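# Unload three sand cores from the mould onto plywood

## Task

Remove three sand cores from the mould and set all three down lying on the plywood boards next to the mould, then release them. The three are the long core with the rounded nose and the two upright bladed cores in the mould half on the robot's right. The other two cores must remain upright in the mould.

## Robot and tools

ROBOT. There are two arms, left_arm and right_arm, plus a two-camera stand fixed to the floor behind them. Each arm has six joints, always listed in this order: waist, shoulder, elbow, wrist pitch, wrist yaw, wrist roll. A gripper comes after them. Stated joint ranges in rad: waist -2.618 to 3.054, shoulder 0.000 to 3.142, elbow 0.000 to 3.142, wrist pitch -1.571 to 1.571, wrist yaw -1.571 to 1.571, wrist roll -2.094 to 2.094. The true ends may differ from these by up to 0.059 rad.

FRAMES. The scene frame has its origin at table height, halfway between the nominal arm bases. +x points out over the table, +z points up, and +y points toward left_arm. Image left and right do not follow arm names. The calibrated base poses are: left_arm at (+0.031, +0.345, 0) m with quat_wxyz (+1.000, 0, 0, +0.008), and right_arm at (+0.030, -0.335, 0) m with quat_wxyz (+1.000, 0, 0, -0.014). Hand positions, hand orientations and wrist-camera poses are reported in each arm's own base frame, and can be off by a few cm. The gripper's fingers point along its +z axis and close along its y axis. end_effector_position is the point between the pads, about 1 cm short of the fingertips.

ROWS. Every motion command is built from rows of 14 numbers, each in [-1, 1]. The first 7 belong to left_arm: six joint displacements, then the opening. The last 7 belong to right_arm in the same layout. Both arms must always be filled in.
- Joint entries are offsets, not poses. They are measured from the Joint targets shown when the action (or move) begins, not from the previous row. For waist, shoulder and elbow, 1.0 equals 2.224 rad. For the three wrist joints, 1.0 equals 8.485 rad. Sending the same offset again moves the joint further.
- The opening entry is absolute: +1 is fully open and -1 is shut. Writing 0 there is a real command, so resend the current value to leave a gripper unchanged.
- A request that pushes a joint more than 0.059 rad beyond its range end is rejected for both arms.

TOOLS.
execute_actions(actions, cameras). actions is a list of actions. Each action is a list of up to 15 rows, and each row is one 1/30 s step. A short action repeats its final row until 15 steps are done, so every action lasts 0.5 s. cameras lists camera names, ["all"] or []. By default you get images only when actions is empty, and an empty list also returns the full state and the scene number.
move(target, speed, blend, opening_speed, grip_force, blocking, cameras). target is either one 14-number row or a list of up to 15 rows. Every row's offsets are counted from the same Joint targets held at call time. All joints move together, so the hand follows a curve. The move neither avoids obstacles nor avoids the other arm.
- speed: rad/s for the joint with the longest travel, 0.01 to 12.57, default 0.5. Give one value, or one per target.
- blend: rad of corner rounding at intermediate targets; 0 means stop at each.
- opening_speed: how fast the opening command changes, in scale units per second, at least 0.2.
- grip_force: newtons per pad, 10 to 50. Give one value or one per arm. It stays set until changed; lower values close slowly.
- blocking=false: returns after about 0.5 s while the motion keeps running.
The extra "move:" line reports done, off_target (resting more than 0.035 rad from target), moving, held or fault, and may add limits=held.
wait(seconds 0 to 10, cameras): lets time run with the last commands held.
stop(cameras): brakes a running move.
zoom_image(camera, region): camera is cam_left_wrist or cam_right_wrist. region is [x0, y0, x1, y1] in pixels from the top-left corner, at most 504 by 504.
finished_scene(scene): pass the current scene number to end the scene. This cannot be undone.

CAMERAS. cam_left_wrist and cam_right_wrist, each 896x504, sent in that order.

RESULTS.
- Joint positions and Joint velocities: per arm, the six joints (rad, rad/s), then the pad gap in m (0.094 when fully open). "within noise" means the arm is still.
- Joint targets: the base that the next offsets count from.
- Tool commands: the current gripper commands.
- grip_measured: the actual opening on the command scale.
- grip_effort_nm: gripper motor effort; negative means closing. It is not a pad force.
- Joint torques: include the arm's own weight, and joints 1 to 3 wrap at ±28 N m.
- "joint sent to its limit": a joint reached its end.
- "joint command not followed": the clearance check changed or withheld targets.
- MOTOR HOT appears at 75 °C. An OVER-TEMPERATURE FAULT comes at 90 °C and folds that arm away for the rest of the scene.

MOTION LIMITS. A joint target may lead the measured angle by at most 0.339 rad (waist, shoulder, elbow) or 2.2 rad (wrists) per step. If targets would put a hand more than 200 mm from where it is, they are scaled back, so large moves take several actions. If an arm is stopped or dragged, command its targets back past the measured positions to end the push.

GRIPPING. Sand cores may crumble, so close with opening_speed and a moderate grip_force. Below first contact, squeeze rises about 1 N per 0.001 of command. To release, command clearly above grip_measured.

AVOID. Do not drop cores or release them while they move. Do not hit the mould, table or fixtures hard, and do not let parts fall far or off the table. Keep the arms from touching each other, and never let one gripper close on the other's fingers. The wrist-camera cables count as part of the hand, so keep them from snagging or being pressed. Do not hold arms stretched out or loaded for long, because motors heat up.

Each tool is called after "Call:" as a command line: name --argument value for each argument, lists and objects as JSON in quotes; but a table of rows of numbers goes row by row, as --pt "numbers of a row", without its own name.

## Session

Call:
execute_actions --actions '[]'

Scene clock: 0.00 s.
left_arm: end_effector_position=(+0.3491, -0.0518, +0.2090) grip_measured=+1.000 grip_effort_nm=n/a end_effector_quat_wxyz=(+0.533, -0.007, +0.815, -0.226) | right_arm: end_effector_position=(+0.3047, +0.0784, +0.1820) grip_measured=+1.000 grip_effort_nm=n/a end_effector_quat_wxyz=(+0.477, +0.034, +0.863, +0.162)
Joint positions: left_arm=[0.064 1.008 0.577 0.059 0.429 -0.249 0.094] | right_arm=[0.21 0.845 0.563 -0.234 -0.068 0.329 0.094]
Joint velocities: within noise
Joint torques (N m): no reading
Heat: left arm: 33 °C; right arm: 33 °C.
Joint targets: left_arm=[0.064 1.000 0.586 0.063 0.431 -0.247] | right_arm=[0.210 0.838 0.575 -0.230 -0.068 0.327]
Tool commands: left_gripper/opening=+1.0 right_gripper/opening=+1.0

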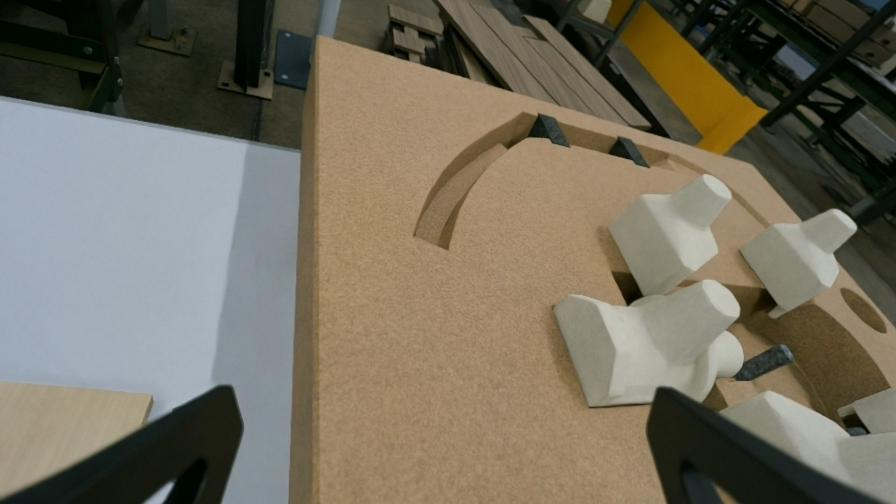

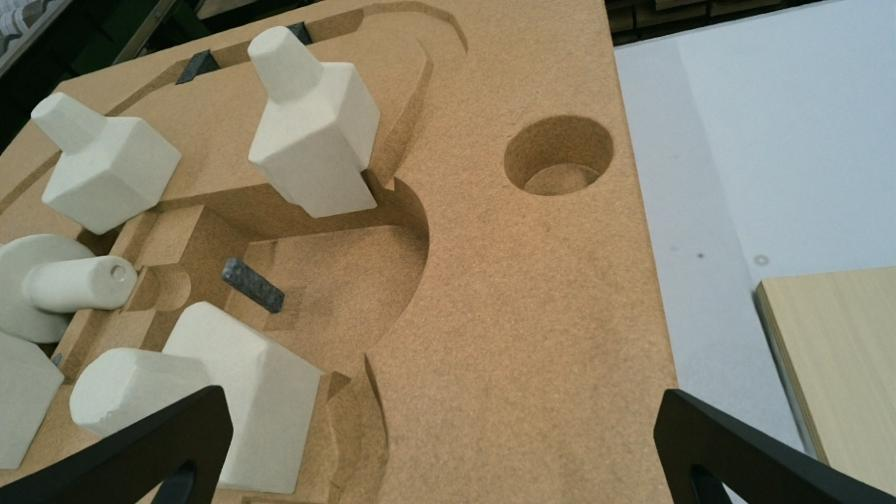

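Call:
move --target '[-0.0288,0.1349,0.4559,-0.1606,-0.0508,0.0291,1,-0.0944,0.2077,0.4609,-0.1261,0.008,-0.0385,1]' --speed 0.8 --cameras '["all"]'

Scene clock: 7.83 s.
left_arm: end_effector_position=(+0.2991, +0.0017, +0.2869) grip_measured=+1.000 grip_effort_nm=0.03 end_effector_quat_wxyz=(+0.278, -0.005, +0.961, -0.004) | right_arm: end_effector_position=(+0.3003, +0.0040, +0.2843) grip_measured=+1.000 grip_effort_nm=0.03 end_effector_quat_wxyz=(+0.275, -0.001, +0.961, +0.005)
Joint positions: left_arm=[0.008 1.292 1.577 -1.293 0.009 -0.006 0.094] | right_arm=[0.006 1.296 1.571 -1.288 -0.006 0.006 0.094]
Joint torques (N m): left_arm=[-0.66 -2.58 6.49 1.38 -0.08 0.03] | right_arm=[-0.57 -2.81 7.51 0.84 0.05 -0.11]
Heat: left arm: 34 °C; right arm: 35 °C.
Joint targets: left_arm=[0.000 1.300 1.600 -1.300 0.000 0.001] | right_arm=[-0.001 1.300 1.600 -1.300 0.000 0.000]
move: done

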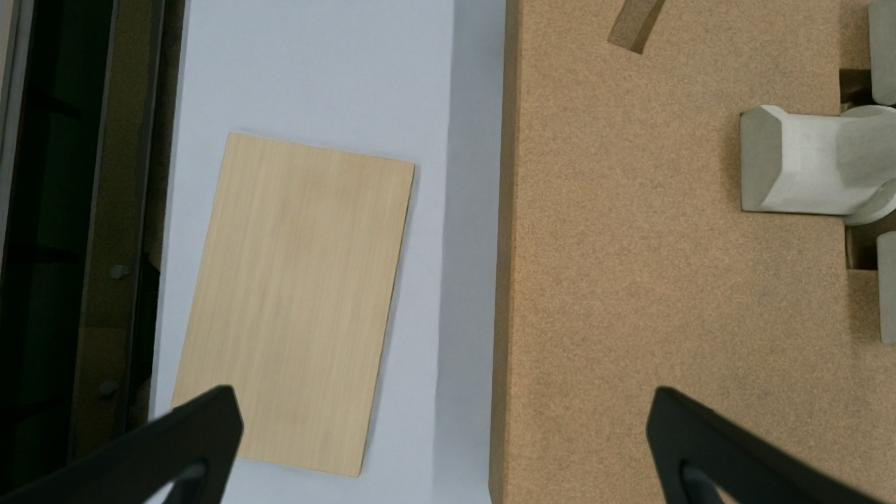

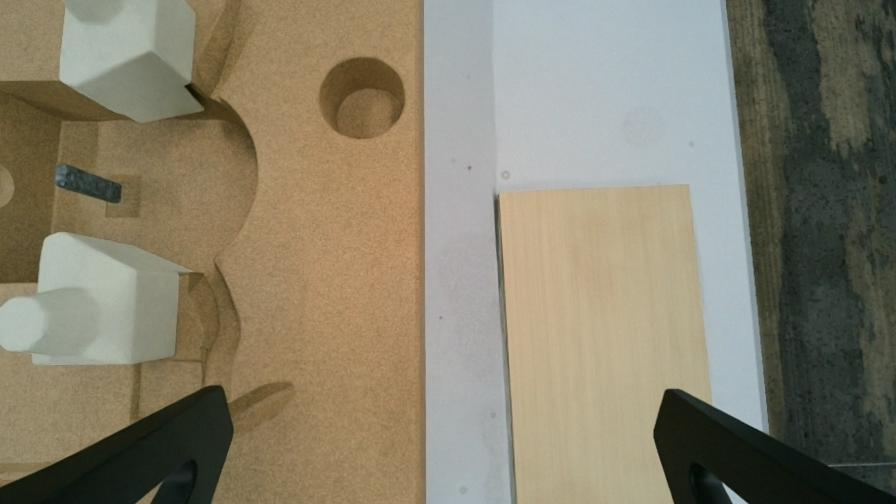

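Call:
move --target '[-0.3022,0.3121,0.1871,0.0257,-0.0414,-0.0662,1,0.2945,0.214,0.1551,-0.0179,0.0233,0.0704,1]' --speed 0.7 --cameras '["all"]'

Scene clock: 24.33 s.
left_arm: end_effector_position=(+0.4132, -0.2568, +0.2068) grip_measured=+1.000 grip_effort_nm=0.03 end_effector_quat_wxyz=(+0.283, +0.022, +0.959, -0.005) | right_arm: end_effector_position=(+0.3157, +0.2037, +0.2325) grip_measured=+1.000 grip_effort_nm=0.03 end_effector_quat_wxyz=(+0.163, -0.022, +0.986, +0.005)
Joint positions: left_arm=[-0.679 1.988 1.991 -1.094 -0.33 -0.551 0.094] | right_arm=[0.658 1.775 1.915 -1.438 0.184 0.589 0.094]
Joint torques (N m): left_arm=[0.49 -9.05 7.27 1.44 -0.42 -0.15] | right_arm=[-0.32 -6.94 7.47 0.41 0.22 0.07]
Heat: left arm: 36 °C; right arm: 35 °C.
Joint targets: left_arm=[-0.672 1.994 2.016 -1.082 -0.351 -0.561] | right_arm=[0.655 1.776 1.945 -1.452 0.198 0.597]
move: done

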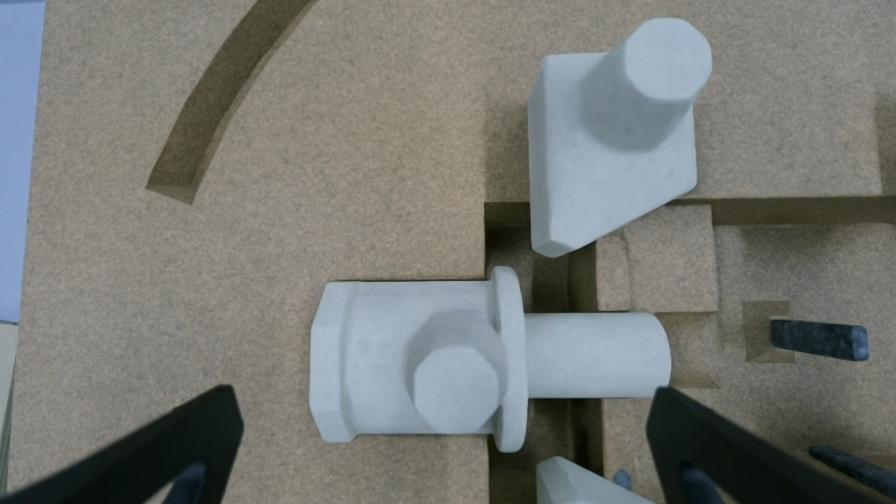

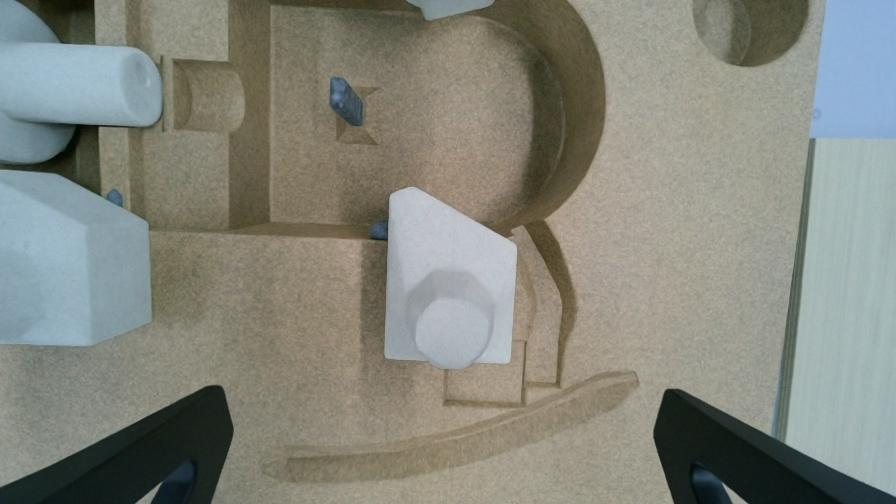

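Call:
move --pt "-0.0045 -0.0162 -0.0773 0.016 0 -0.0012 1 -0.004 -0.0234 -0.1569 0.0351 0 -0.0011 1" --pt "-0.0045 -0.0193 -0.1268 0.0282 0 -0.0012 1 -0.004 -0.0261 -0.1992 0.0454 0 -0.0011 1" --speed 0.25 --blend 0.02 --cameras '["all"]'

Scene clock: 37.13 s.
left_arm: end_effector_position=(+0.4174, -0.2596, +0.1441) grip_measured=+1.000 grip_effort_nm=0.04 end_effector_quat_wxyz=(+0.280, +0.017, +0.960, -0.002) | right_arm: end_effector_position=(+0.3209, +0.2051, +0.1372) grip_measured=+1.000 grip_effort_nm=0.03 end_effector_quat_wxyz=(+0.151, -0.020, +0.988, -0.004)
Joint positions: left_arm=[-0.679 1.988 1.744 -0.858 -0.333 -0.562 0.094] | right_arm=[0.653 1.754 1.511 -1.085 0.185 0.589 0.094]
Joint torques (N m): left_arm=[-0.34 -12.44 4.45 1.45 -0.36 -0.2] | right_arm=[-0.66 -10.14 4.81 0.68 0.2 -0.06]
Heat: left arm: 35 °C; right arm: 36 °C.
Joint targets: left_arm=[-0.682 1.951 1.735 -0.843 -0.351 -0.571] | right_arm=[0.646 1.718 1.502 -1.067 0.198 0.588]
move: off_target (left_arm, right_arm); left_arm: the shoulder is farthest, 0.037 rad from its target; right_arm: the shoulder is farthest, 0.036 rad from its target

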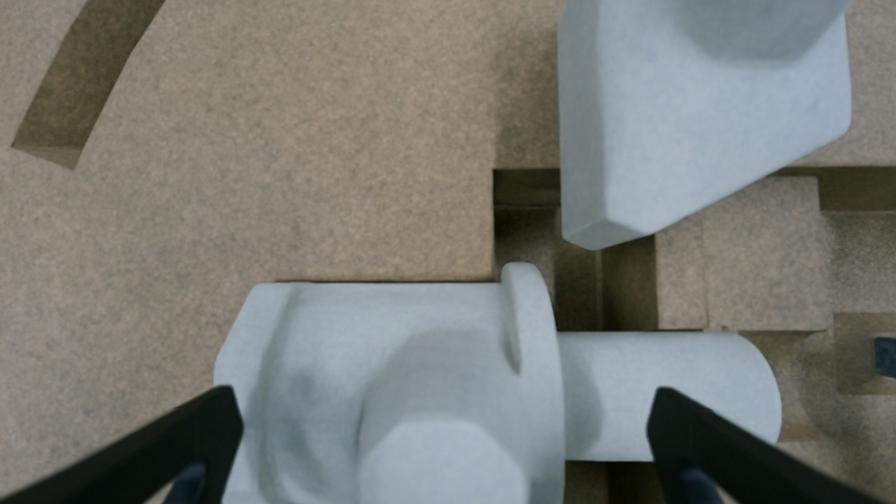

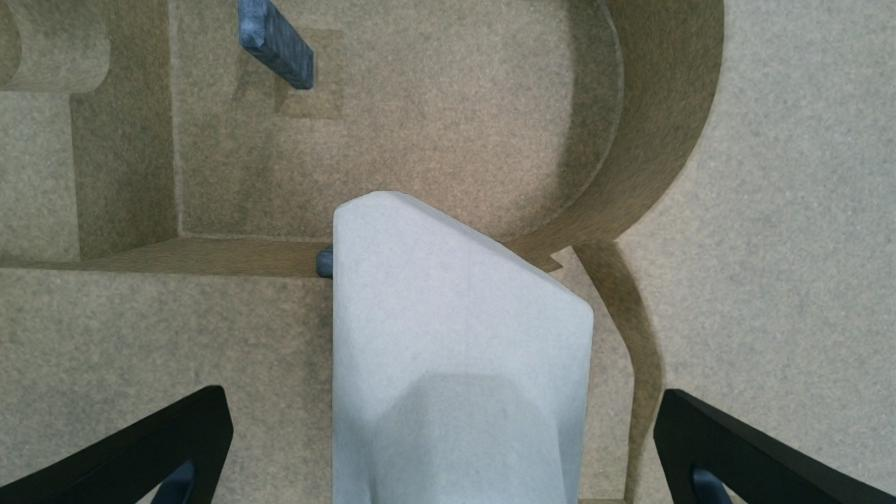

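Call:
move --target '[-0.001,-0.03,0,0,0,0,1,-0.0058,0,0,0,0,0,1]' --speed 0.2 --cameras '["cam_left_wrist"]'

Scene clock: 45.13 s.
left_arm: end_effector_position=(+0.4157, -0.2583, +0.1766) grip_measured=+1.000 grip_effort_nm=0.03 end_effector_quat_wxyz=(+0.307, +0.011, +0.951, -0.023) | right_arm: end_effector_position=(+0.3236, +0.2010, +0.1373) grip_measured=+1.000 grip_effort_nm=0.03 end_effector_quat_wxyz=(+0.151, -0.014, +0.988, -0.005)
Joint positions: left_arm=[-0.679 1.92 1.744 -0.855 -0.333 -0.563 0.094] | right_arm=[0.64 1.754 1.511 -1.085 0.185 0.589 0.094]
Joint torques (N m): left_arm=[-0.44 -11.67 4.67 1.55 -0.37 -0.17] | right_arm=[-0.68 -10.15 4.83 0.66 0.2 -0.06]
Heat: left arm: 35 °C; right arm: 36 °C.
Joint targets: left_arm=[-0.685 1.885 1.735 -0.843 -0.351 -0.572] | right_arm=[0.633 1.718 1.502 -1.067 0.198 0.588]
move: off_target (right_arm); right_arm: the shoulder is farthest, 0.036 rad from its target
Images, in order (width x height): cam_left_wrist 896x504.

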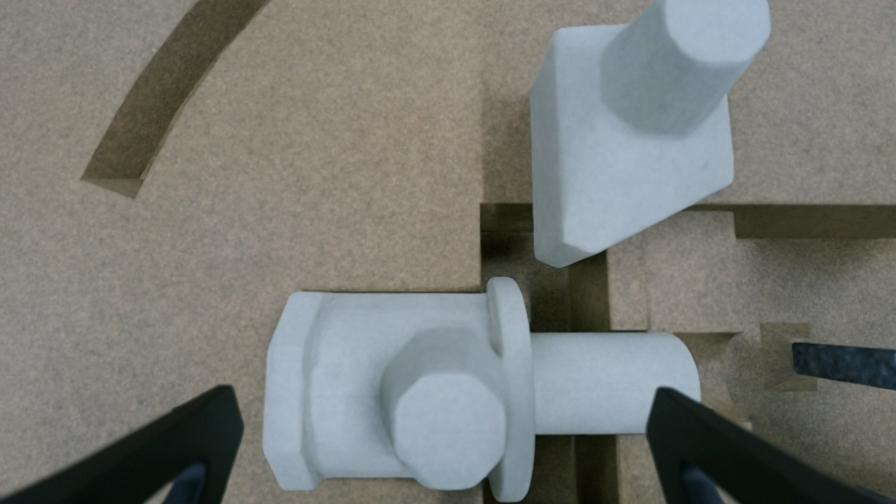

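Call:
move --target '[0,0,-0.0337,0.0075,0,0,1,0,0,0,0,0,0,-0.3]' --speed 0.15 --opening_speed 0.4 --grip_force '[35,25]' --cameras '["all"]'

Scene clock: 54.93 s.
left_arm: end_effector_position=(+0.4135, -0.2565, +0.1554) grip_measured=+1.000 grip_effort_nm=0.03 end_effector_quat_wxyz=(+0.301, +0.012, +0.953, -0.019) | right_arm: end_effector_position=(+0.3239, +0.2014, +0.1373) grip_measured=+0.164 grip_effort_nm=-0.54 end_effector_quat_wxyz=(+0.152, -0.014, +0.988, -0.005)
Joint positions: left_arm=[-0.679 1.92 1.668 -0.795 -0.333 -0.563 0.094] | right_arm=[0.64 1.754 1.511 -1.083 0.184 0.589 0.055]
Joint torques (N m): left_arm=[-0.46 -11.7 4.68 1.57 -0.34 -0.17] | right_arm=[-0.65 -10.15 4.82 0.65 0.21 -0.06]
Heat: left arm: 37 °C; right arm: 36 °C.
Joint targets: left_arm=[-0.685 1.885 1.659 -0.779 -0.351 -0.572] | right_arm=[0.633 1.718 1.502 -1.067 0.198 0.588]
grip_force (N): 35, 25
move: off_target (right_arm); right_arm: the shoulder is farthest, 0.036 rad from its target

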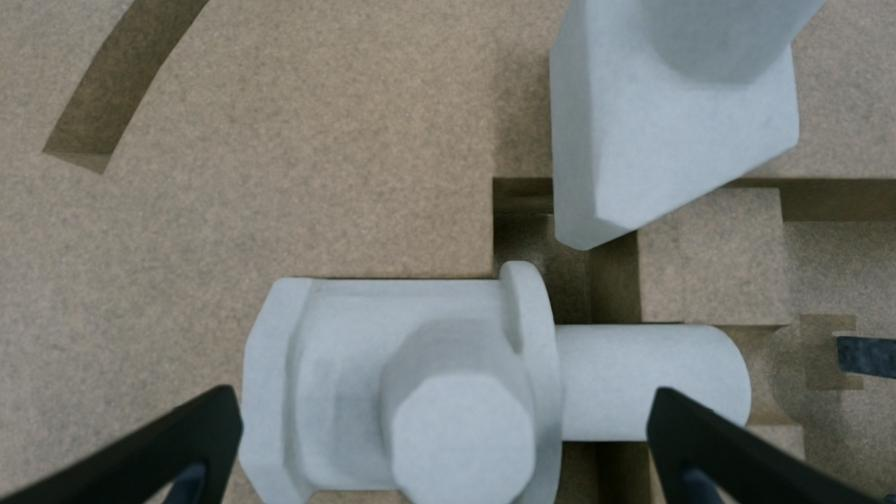

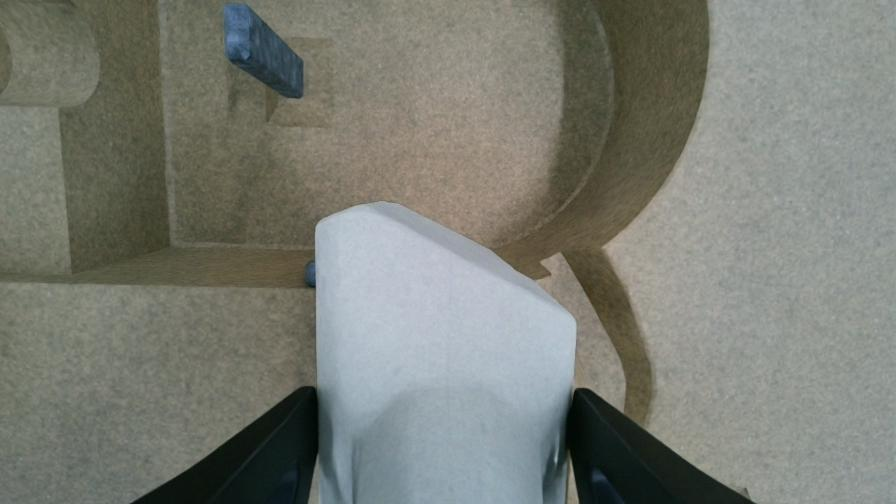

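Call:
move --pt "-0.0042 0 0 0 0 0 -0.7 0 0.0027 0.0423 -0.0103 0 0 -0.3" --pt "-0.0042 0 0 0 0 0 -0.7 0 0.0147 0.1196 -0.0275 0 0 -0.3" --pt "-0.0042 0 0 0 0 0 -0.7 0 0.0524 0.2626 -0.055 0 0 -0.3" --speed 0.2 --blend 0.03 --opening_speed 0.4 --cameras '["all"]'

Scene clock: 69.17 s.
left_arm: end_effector_position=(+0.4115, -0.2598, +0.1555) grip_measured=-0.284 grip_effort_nm=-0.72 end_effector_quat_wxyz=(+0.301, +0.016, +0.953, -0.020) | right_arm: end_effector_position=(+0.3191, +0.1982, +0.2409) grip_measured=+0.163 grip_effort_nm=-0.54 end_effector_quat_wxyz=(+0.147, -0.015, +0.989, -0.007)
Joint positions: left_arm=[-0.687 1.92 1.668 -0.794 -0.333 -0.563 0.034] | right_arm=[0.64 1.836 2.041 -1.541 0.182 0.589 0.055]
Joint torques (N m): left_arm=[-0.54 -11.78 4.7 1.57 -0.36 -0.16] | right_arm=[-0.66 -7.49 8.55 0.54 0.23 -0.06]
Heat: left arm: 41 °C; right arm: 37 °C.
Joint targets: left_arm=[-0.694 1.885 1.659 -0.779 -0.351 -0.572] | right_arm=[0.633 1.835 2.086 -1.534 0.198 0.588]
grip_force (N): 35, 25
move: off_target (right_arm); blend cut to 0 rad at target 1; right_arm: the elbow is farthest, 0.045 rad from its target

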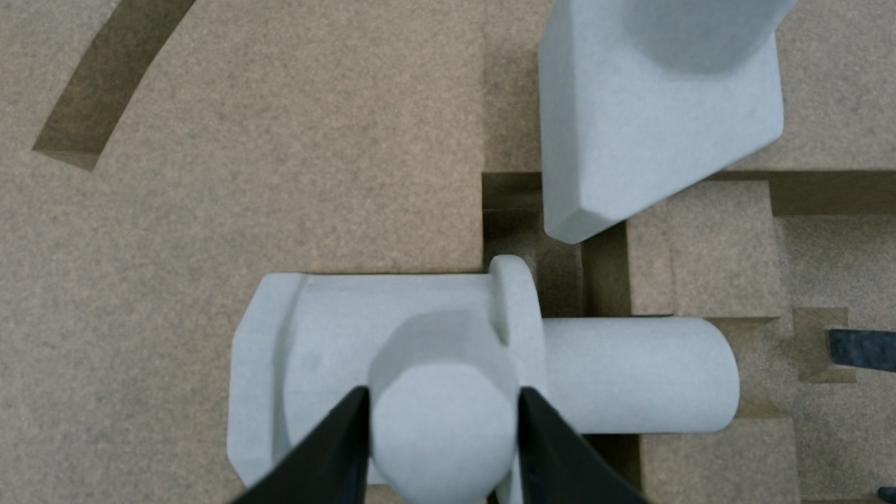

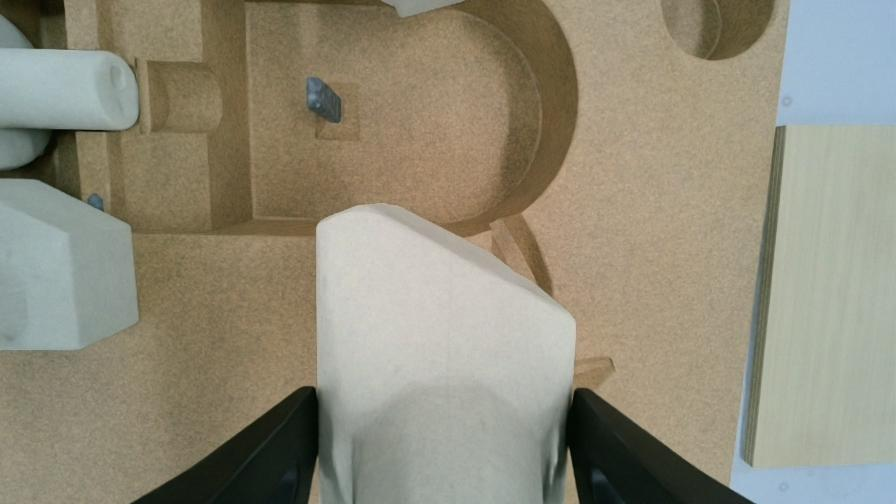

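Call:
move --pt "0 0.0048 0.0607 -0.0149 0 0 -0.7 -0.095 0 0 0 0 0 -0.3" --pt "0 0.0198 0.1452 -0.0329 0 0 -0.7 -0.19 0 0 0 0 0 -0.3" --pt "0 0.0576 0.277 -0.0496 0 0 -0.7 -0.2846 0 0 0 0 0 -0.3" --pt "0 0.0576 0.277 -0.0496 0 0 -0.7 -0.6933 -0.2765 -0.6814 0.2322 -0.1303 -0.1018 -0.3" --speed '[0.25,0.25,0.3,0.5]' --blend '[0.03,0.03,0.03,0]' --cameras '["all"]'

Scene clock: 89.33 s.
left_arm: end_effector_position=(+0.4075, -0.2608, +0.2557) grip_measured=-0.285 grip_effort_nm=-0.72 end_effector_quat_wxyz=(+0.293, +0.017, +0.956, -0.026) | right_arm: end_effector_position=(+0.3195, -0.1810, +0.1920) grip_measured=+0.163 grip_effort_nm=-0.54 end_effector_quat_wxyz=(+0.621, +0.008, +0.784, +0.007)
Joint positions: left_arm=[-0.687 2.017 2.224 -1.262 -0.314 -0.567 0.034] | right_arm=[-0.903 1.26 0.563 0.333 -0.871 -0.263 0.055]
Joint torques (N m): left_arm=[-0.57 -9.68 9.2 2.05 -0.6 -0.12] | right_arm=[-0.5 -6.87 6.41 2.3 -0.51 -0.22]
Heat: left arm: 42 °C; right arm: 36 °C.
Joint targets: left_arm=[-0.694 2.013 2.276 -1.200 -0.351 -0.572] | right_arm=[-0.909 1.220 0.571 0.437 -0.908 -0.276]
grip_force (N): 35, 25
move: off_target (left_arm, right_arm); left_arm: the wrist pitch is farthest, 0.062 rad from its target; right_arm: the wrist pitch is farthest, 0.103 rad from its target

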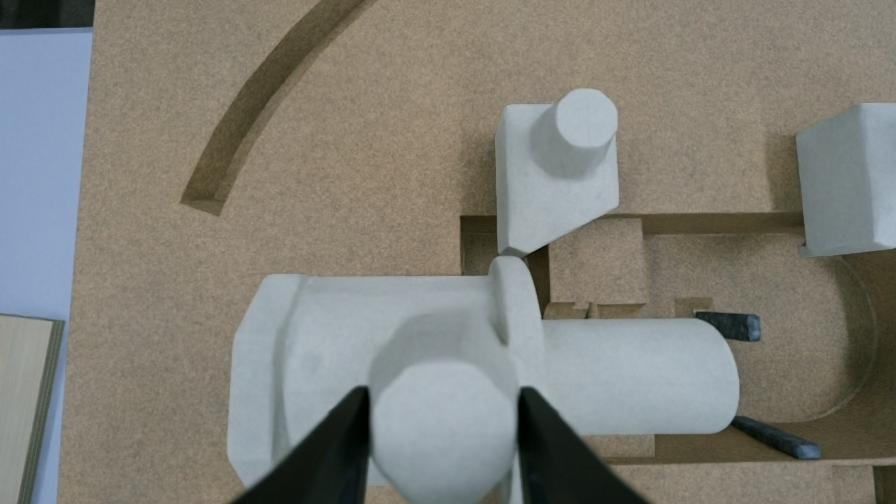

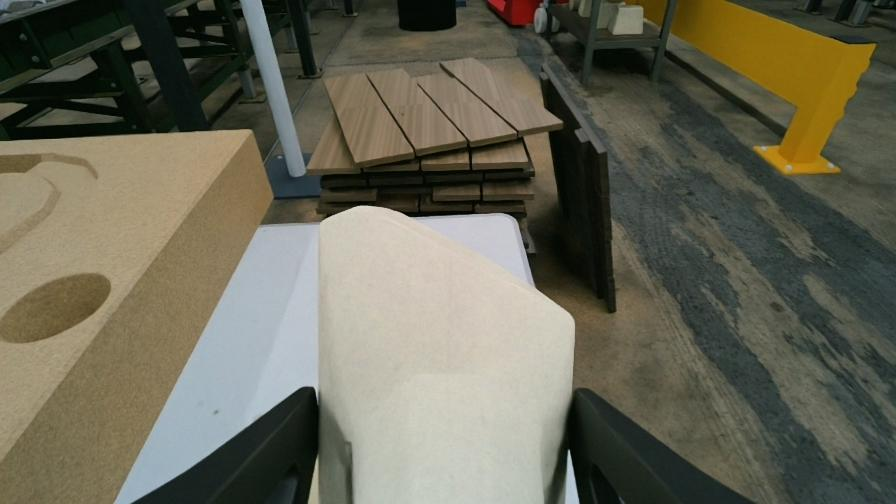

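Call:
move --pt "0.0958 -0.1228 -0.1214 0.0059 0.0107 0.0212 -0.7 0.0112 0.2203 -0.1021 0.0813 0 0 -0.3" --pt "0.4161 -0.295 -0.375 0.0192 -0.0046 -0.0065 -0.7 0.0112 0.281 -0.1066 0.0976 0 0 -0.3" --speed '[0.3,0.35]' --cameras '["all"]'

Scene clock: 107.50 s.
left_arm: end_effector_position=(+0.3098, +0.1354, +0.2299) grip_measured=-0.285 grip_effort_nm=-0.72 end_effector_quat_wxyz=(+0.260, -0.430, +0.857, +0.118) | right_arm: end_effector_position=(+0.3232, -0.1772, +0.0718) grip_measured=+0.163 grip_effort_nm=-0.54 end_effector_quat_wxyz=(+0.630, -0.009, +0.777, +0.004)
Joint positions: left_arm=[0.228 1.413 1.43 -1.111 -0.343 -0.618 0.034] | right_arm=[-0.892 1.844 0.334 1.178 -0.883 -0.264 0.055]
Joint torques (N m): left_arm=[0.24 -8.96 6.11 2.12 -0.72 -0.14] | right_arm=[0.66 -5.27 2.77 2.14 -0.39 -0.17]
Heat: left arm: 40 °C; right arm: 41 °C.
Joint targets: left_arm=[0.231 1.356 1.442 -1.037 -0.390 -0.627] | right_arm=[-0.885 1.845 0.334 1.265 -0.908 -0.276]
grip_force (N): 35, 25
move: off_target (left_arm, right_arm); left_arm: the wrist pitch is farthest, 0.074 rad from its target; right_arm: the wrist pitch is farthest, 0.087 rad from its target

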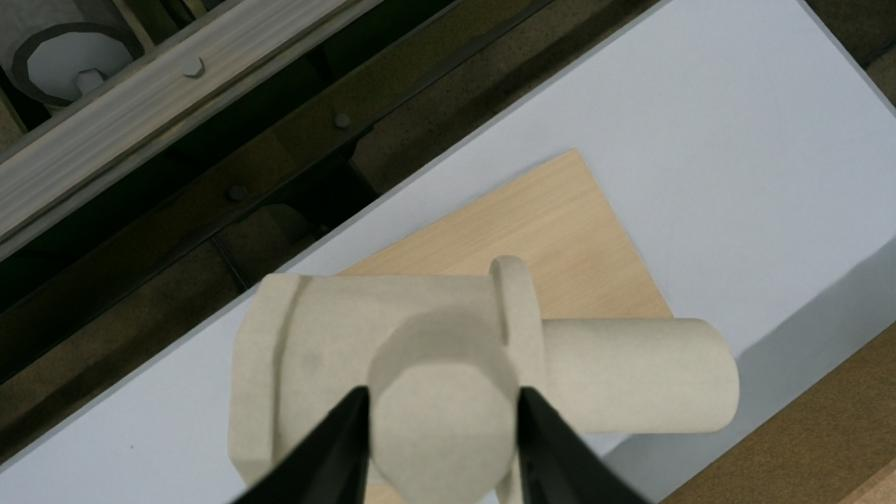

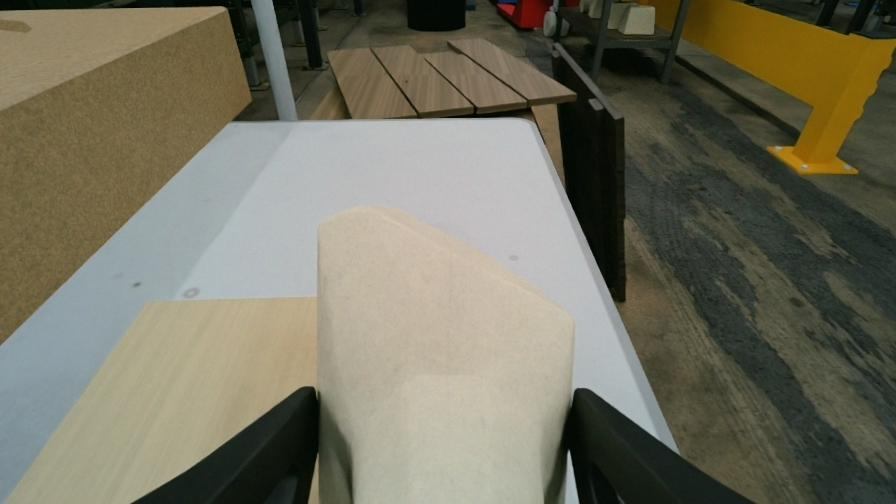

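Call:
move --pt "0 -0.0207 -0.201 0.0487 0 0 -0.7 0.0135 0.005 0 0 0 0 -0.3" --pt "0 -0.0195 -0.2167 0.0533 0 0 -0.7 0.0135 0.0382 0 0.0112 0 0 -0.3" --pt "0 -0.0195 -0.2167 0.0533 0 0 -0.7 0.0135 0.0697 0 0.0159 0 0 -0.3" --speed '[0.25,0.08,0.06]' --grip_force '[35,12]' --cameras '["all"]'

Scene clock: 123.83 s.
left_arm: end_effector_position=(+0.3050, +0.1343, +0.1205) grip_measured=-0.285 grip_effort_nm=-0.72 end_effector_quat_wxyz=(+0.266, -0.431, +0.855, +0.116) | right_arm: end_effector_position=(+0.3305, -0.1676, +0.0638) grip_measured=+0.163 grip_effort_nm=-0.31 end_effector_quat_wxyz=(+0.647, -0.043, +0.761, +0.000)
Joint positions: left_arm=[0.228 1.368 0.95 -0.664 -0.343 -0.619 0.034] | right_arm=[-0.865 1.983 0.334 1.383 -0.904 -0.267 0.055]
Joint torques (N m): left_arm=[0.31 -8.47 6.02 2.2 -0.72 -0.16] | right_arm=[0.87 -4.44 2.09 1.48 -0.15 -0.14]
Heat: left arm: 38 °C; right arm: 42 °C.
Joint targets: left_arm=[0.231 1.313 0.960 -0.585 -0.390 -0.627] | right_arm=[-0.854 2.000 0.334 1.399 -0.908 -0.276]
grip_force (N): 35, 12
move: off_target (left_arm); left_arm: the wrist pitch is farthest, 0.080 rad from its target

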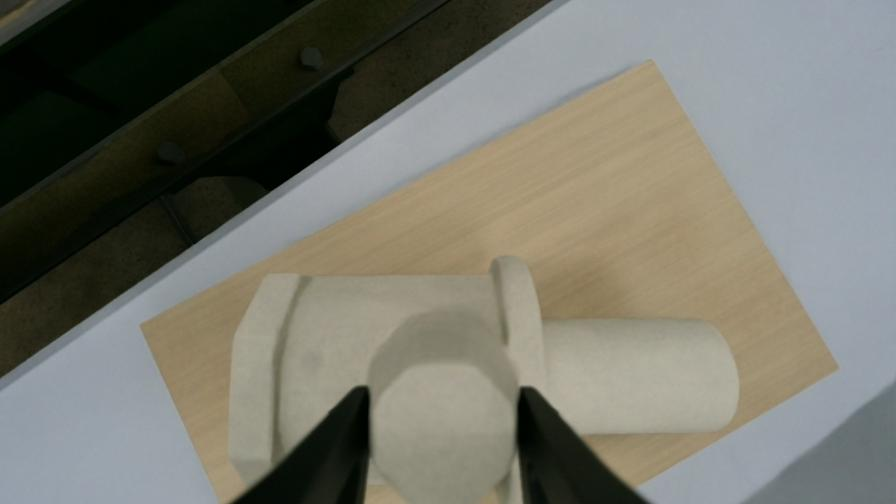

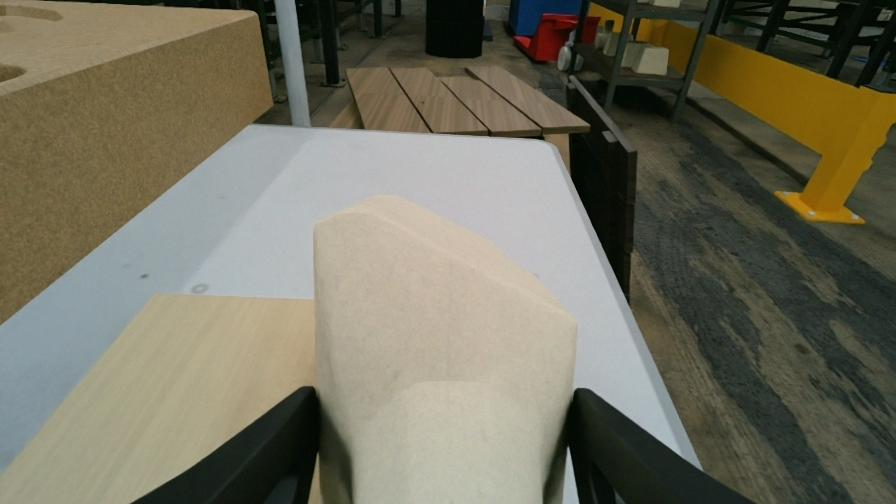

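Call:
move --pt "0 0.004 -0.0157 0.0053 0 0 -0.7 0 0.02 0 0 0 0 -0.3" --pt "0 0.004 -0.0157 0.0053 0 0 -0.7 0 0.04 0 0 0 0 -0.3" --speed 0.05 --cameras '["all"]'

Scene clock: 128.30 s.
left_arm: end_effector_position=(+0.3065, +0.1377, +0.1193) grip_measured=-0.285 grip_effort_nm=-0.72 end_effector_quat_wxyz=(+0.280, -0.433, +0.848, +0.122) | right_arm: end_effector_position=(+0.3314, -0.1665, +0.0580) grip_measured=+0.163 grip_effort_nm=-0.31 end_effector_quat_wxyz=(+0.653, -0.047, +0.756, +0.003)
Joint positions: left_arm=[0.228 1.36 0.922 -0.618 -0.361 -0.619 0.034] | right_arm=[-0.865 2.05 0.339 1.466 -0.916 -0.253 0.055]
Joint torques (N m): left_arm=[0.28 -7.15 5.5 2.23 -0.52 -0.12] | right_arm=[0.85 -3 1.39 0.71 -0.04 -0.29]
Heat: left arm: 37 °C; right arm: 41 °C.
Joint targets: left_arm=[0.231 1.322 0.925 -0.540 -0.390 -0.627] | right_arm=[-0.854 2.089 0.334 1.400 -0.908 -0.276]
grip_force (N): 35, 12
move: off_target (left_arm, right_arm); left_arm: the wrist pitch is farthest, 0.078 rad from its target; right_arm: the wrist pitch is farthest, 0.067 rad from its target

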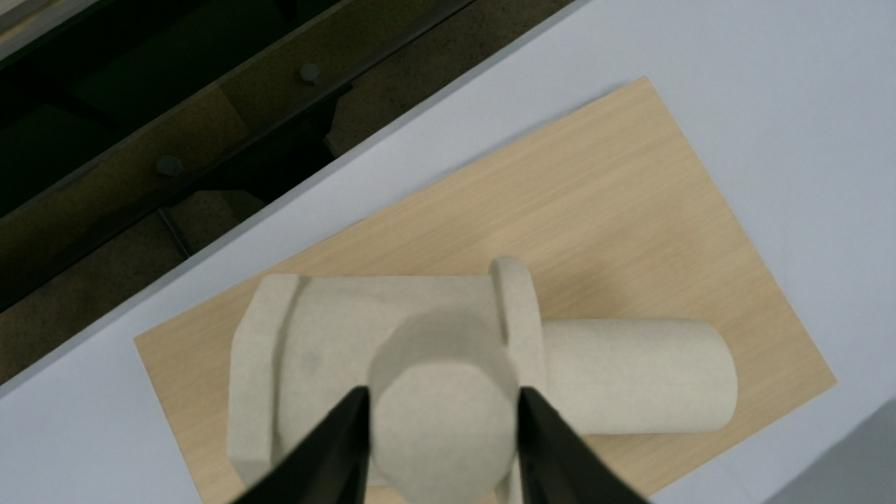

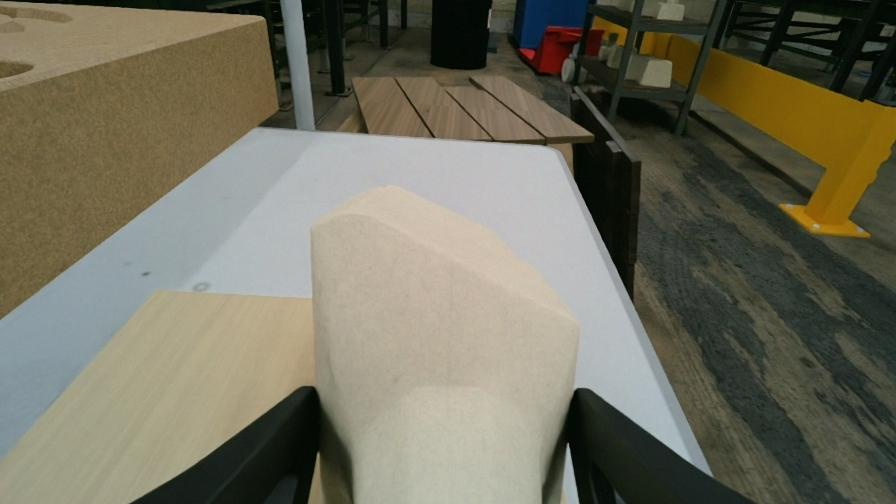

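Call:
move --pt "0 0.004 -0.009 0.0025 0 0 -0.7 0 0.018 0 -0.003 0 0 -0.3" --pt "0 0.004 -0.009 0.0025 0 0 -0.7 0 0.03 0 -0.006 0 0 -0.3" --speed 0.05 --cameras '["all"]'

Scene clock: 133.33 s.
left_arm: end_effector_position=(+0.3087, +0.1403, +0.1191) grip_measured=-0.285 grip_effort_nm=-0.72 end_effector_quat_wxyz=(+0.289, -0.434, +0.844, +0.125) | right_arm: end_effector_position=(+0.3313, -0.1647, +0.0448) grip_measured=+0.163 grip_effort_nm=-0.31 end_effector_quat_wxyz=(+0.645, -0.045, +0.763, +0.015)
Joint positions: left_arm=[0.228 1.36 0.91 -0.587 -0.373 -0.619 0.034] | right_arm=[-0.865 2.101 0.35 1.469 -0.926 -0.263 0.055]
Joint torques (N m): left_arm=[0.31 -6.5 4.82 2.15 -0.39 -0.14] | right_arm=[0.87 -1.94 0.38 0.22 0.06 -0.19]
Heat: left arm: 37 °C; right arm: 39 °C.
Joint targets: left_arm=[0.231 1.331 0.905 -0.519 -0.390 -0.627] | right_arm=[-0.854 2.155 0.334 1.349 -0.908 -0.276]
grip_force (N): 35, 12
move: off_target (left_arm, right_arm); left_arm: the wrist pitch is farthest, 0.068 rad from its target; right_arm: the wrist pitch is farthest, 0.120 rad from its target

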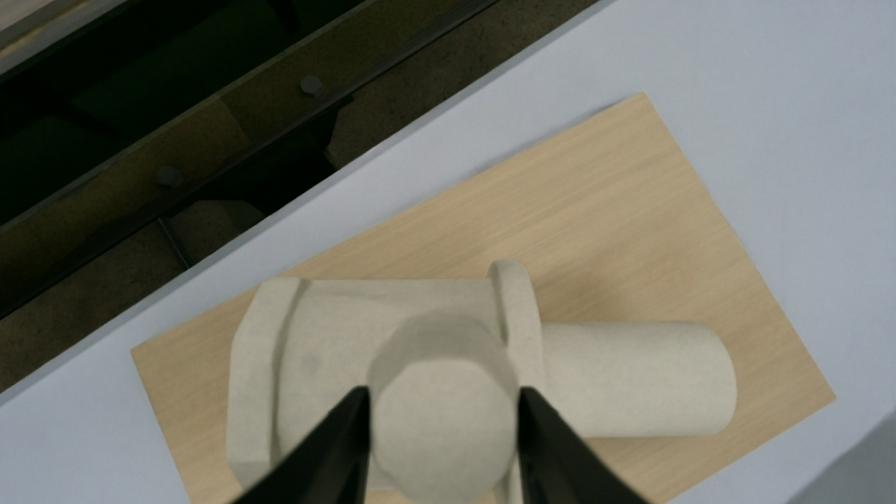

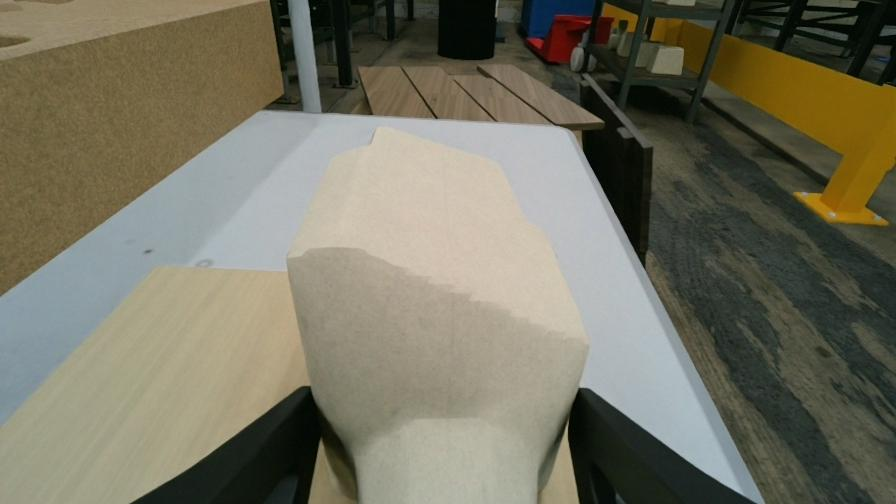

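Call:
move --pt "0 0 0 0 0 0 0.1 0 0.014 0 0 0 0 -0.3" --pt "0 0 0 0 0 0 0.1 0 0 0 0.004 0 0 -0.3" --pt "0 0 0 0 0 0 0.1 0 0 0 0.004 0 0 0.45" --speed 0.06 --opening_speed 0.25 --cameras '["all"]'

Scene clock: 143.27 s.
left_arm: end_effector_position=(+0.3188, +0.1428, +0.1256) grip_measured=+0.098 grip_effort_nm=0.13 end_effector_quat_wxyz=(+0.312, -0.436, +0.836, +0.119) | right_arm: end_effector_position=(+0.3306, -0.1637, +0.0366) grip_measured=+0.447 grip_effort_nm=0.20 end_effector_quat_wxyz=(+0.638, -0.035, +0.768, +0.026)
Joint positions: left_arm=[0.229 1.36 0.91 -0.535 -0.373 -0.619 0.052] | right_arm=[-0.865 2.124 0.355 1.459 -0.928 -0.256 0.068]
Joint torques (N m): left_arm=[0.16 -6.48 4.86 1.66 -0.36 -0.13] | right_arm=[0.85 -3.73 -0.1 0.61 0.06 -0.27]
Heat: left arm: 37 °C; right arm: 37 °C.
Joint targets: left_arm=[0.232 1.331 0.905 -0.519 -0.390 -0.626] | right_arm=[-0.854 2.156 0.333 1.383 -0.908 -0.276]
grip_force (N): 35, 12
move: off_target (right_arm); target 3's new numbers were sent with right_arm's wrist pitch 0.090 rad from that target; right_arm: the wrist pitch is farthest, 0.076 rad from its target

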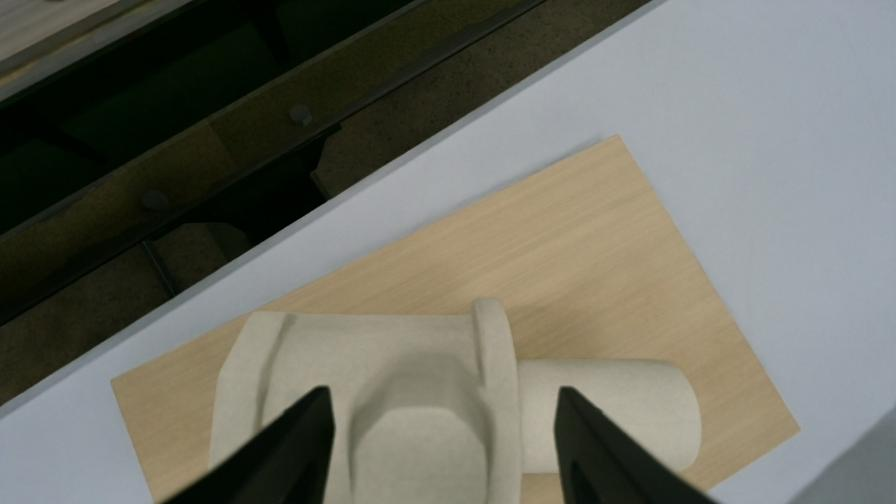

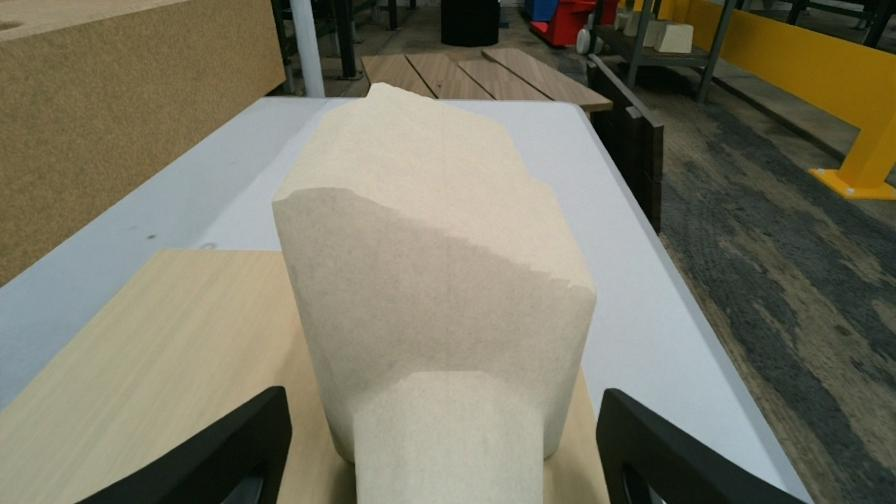

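Call:
move --pt "0 0.004 0.11 -0.024 0 0 0.1 0 -0.25 0.027 -0.0404 0 0 0.45" --pt "0 0.05 0.33 -0.0872 0.02 0.04 1 0 -0.3849 0.5697 -0.2809 0.107 0.0325 1" --pt "0 0.05 0.33 -0.0872 0.02 0.04 1 0.5985 -0.018 0.8359 -0.2904 0.1358 0.076 1" --speed '[0.3,0.8,0.7]' --blend '[0,0.15,0]' --cameras '["all"]'

Scene clock: 160.70 s.
left_arm: end_effector_position=(+0.3131, +0.1149, +0.2683) grip_measured=+0.998 grip_effort_nm=0.12 end_effector_quat_wxyz=(+0.251, -0.274, +0.923, +0.100) | right_arm: end_effector_position=(+0.4848, +0.2076, +0.2077) grip_measured=+0.997 grip_effort_nm=0.18 end_effector_quat_wxyz=(+0.292, -0.026, +0.956, +0.009)
Joint positions: left_arm=[0.229 1.429 1.614 -1.253 -0.223 -0.292 0.094] | right_arm=[0.481 2.111 2.161 -1.071 0.232 0.361 0.094]
Joint torques (N m): left_arm=[0.23 -3.58 6.93 1.32 -0.09 -0.01] | right_arm=[-0.42 -9.73 8.18 0.82 0.21 0.06]
Heat: left arm: 37 °C; right arm: 37 °C.
Joint targets: left_arm=[0.232 1.442 1.639 -1.259 -0.221 -0.287] | right_arm=[0.477 2.116 2.193 -1.081 0.244 0.369]
grip_force (N): 35, 12
move: done; blend cut to 0 rad at target 2

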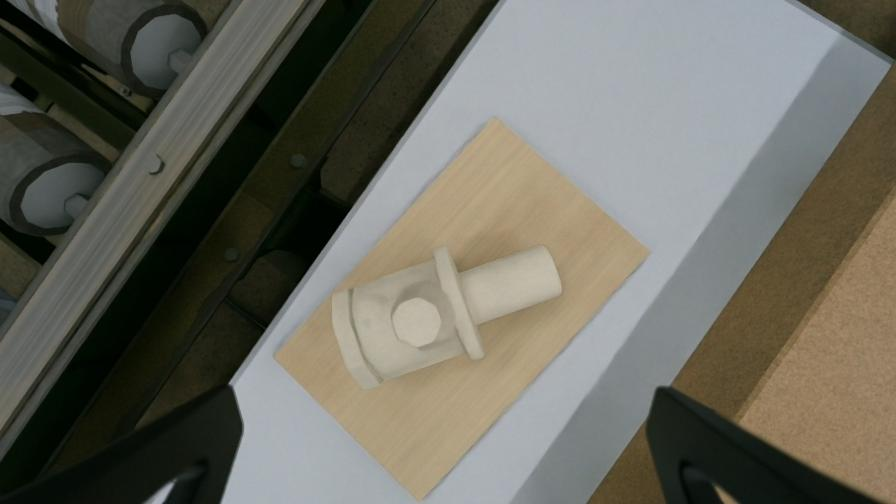

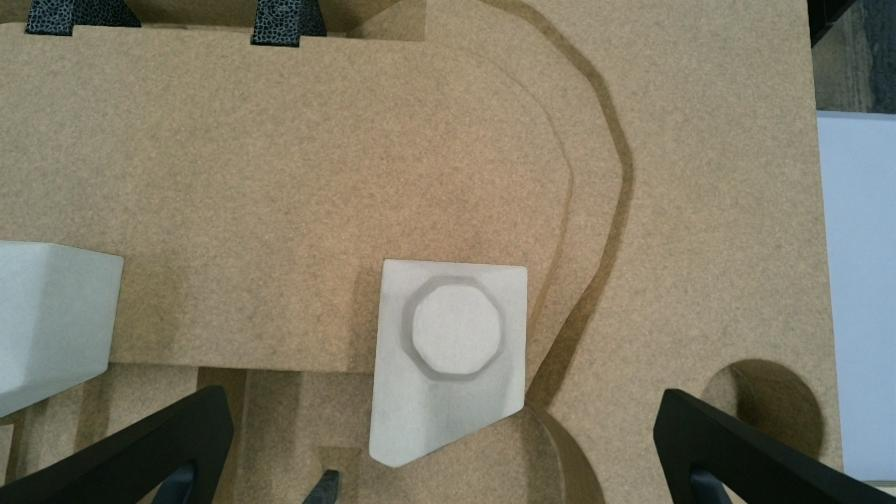

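Call:
move --pt "0 0 0 0 0 0 1 -0.0022 -0.0084 -0.0773 0.018 0 0.0029 1" --pt "0 0 0 0 0 0 1 -0.0022 -0.0148 -0.1587 0.0376 0 0.0029 1" --speed 0.25 --blend 0.03 --cameras '["cam_right_wrist"]'

Scene clock: 169.73 s.
left_arm: end_effector_position=(+0.3131, +0.1149, +0.2683) grip_measured=+0.998 grip_effort_nm=0.13 end_effector_quat_wxyz=(+0.251, -0.274, +0.923, +0.100) | right_arm: end_effector_position=(+0.4892, +0.2098, +0.1265) grip_measured=+0.997 grip_effort_nm=0.18 end_effector_quat_wxyz=(+0.281, -0.016, +0.960, +0.006)
Joint positions: left_arm=[0.229 1.429 1.614 -1.253 -0.223 -0.292 0.094] | right_arm=[0.481 2.111 1.848 -0.784 0.232 0.385 0.094]
Joint torques (N m): left_arm=[0.28 -3.62 6.95 1.29 -0.08 0] | right_arm=[-0.8 -12.57 5.24 1.08 0.2 0.05]
Heat: left arm: 37 °C; right arm: 36 °C.
Joint targets: left_arm=[0.232 1.442 1.639 -1.259 -0.221 -0.287] | right_arm=[0.472 2.083 1.840 -0.762 0.245 0.393]
grip_force (N): 35, 12
move: done
Images, in order (width x height): cam_right_wrist 896x504.

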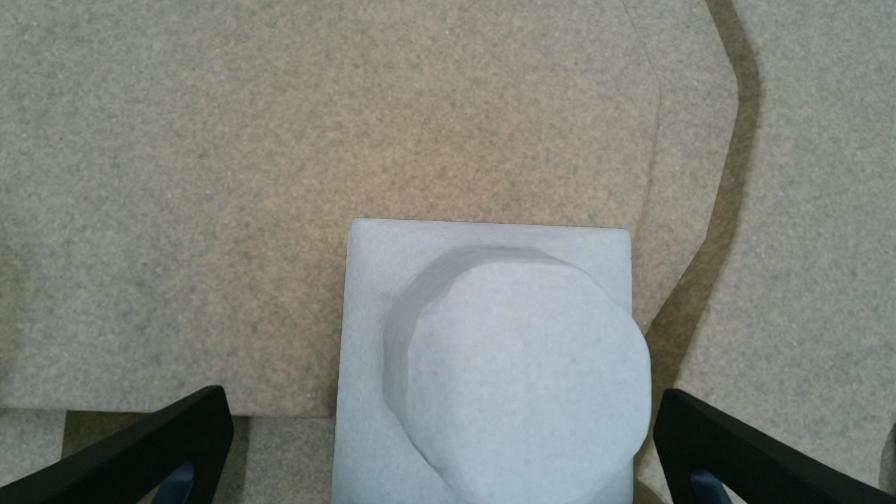

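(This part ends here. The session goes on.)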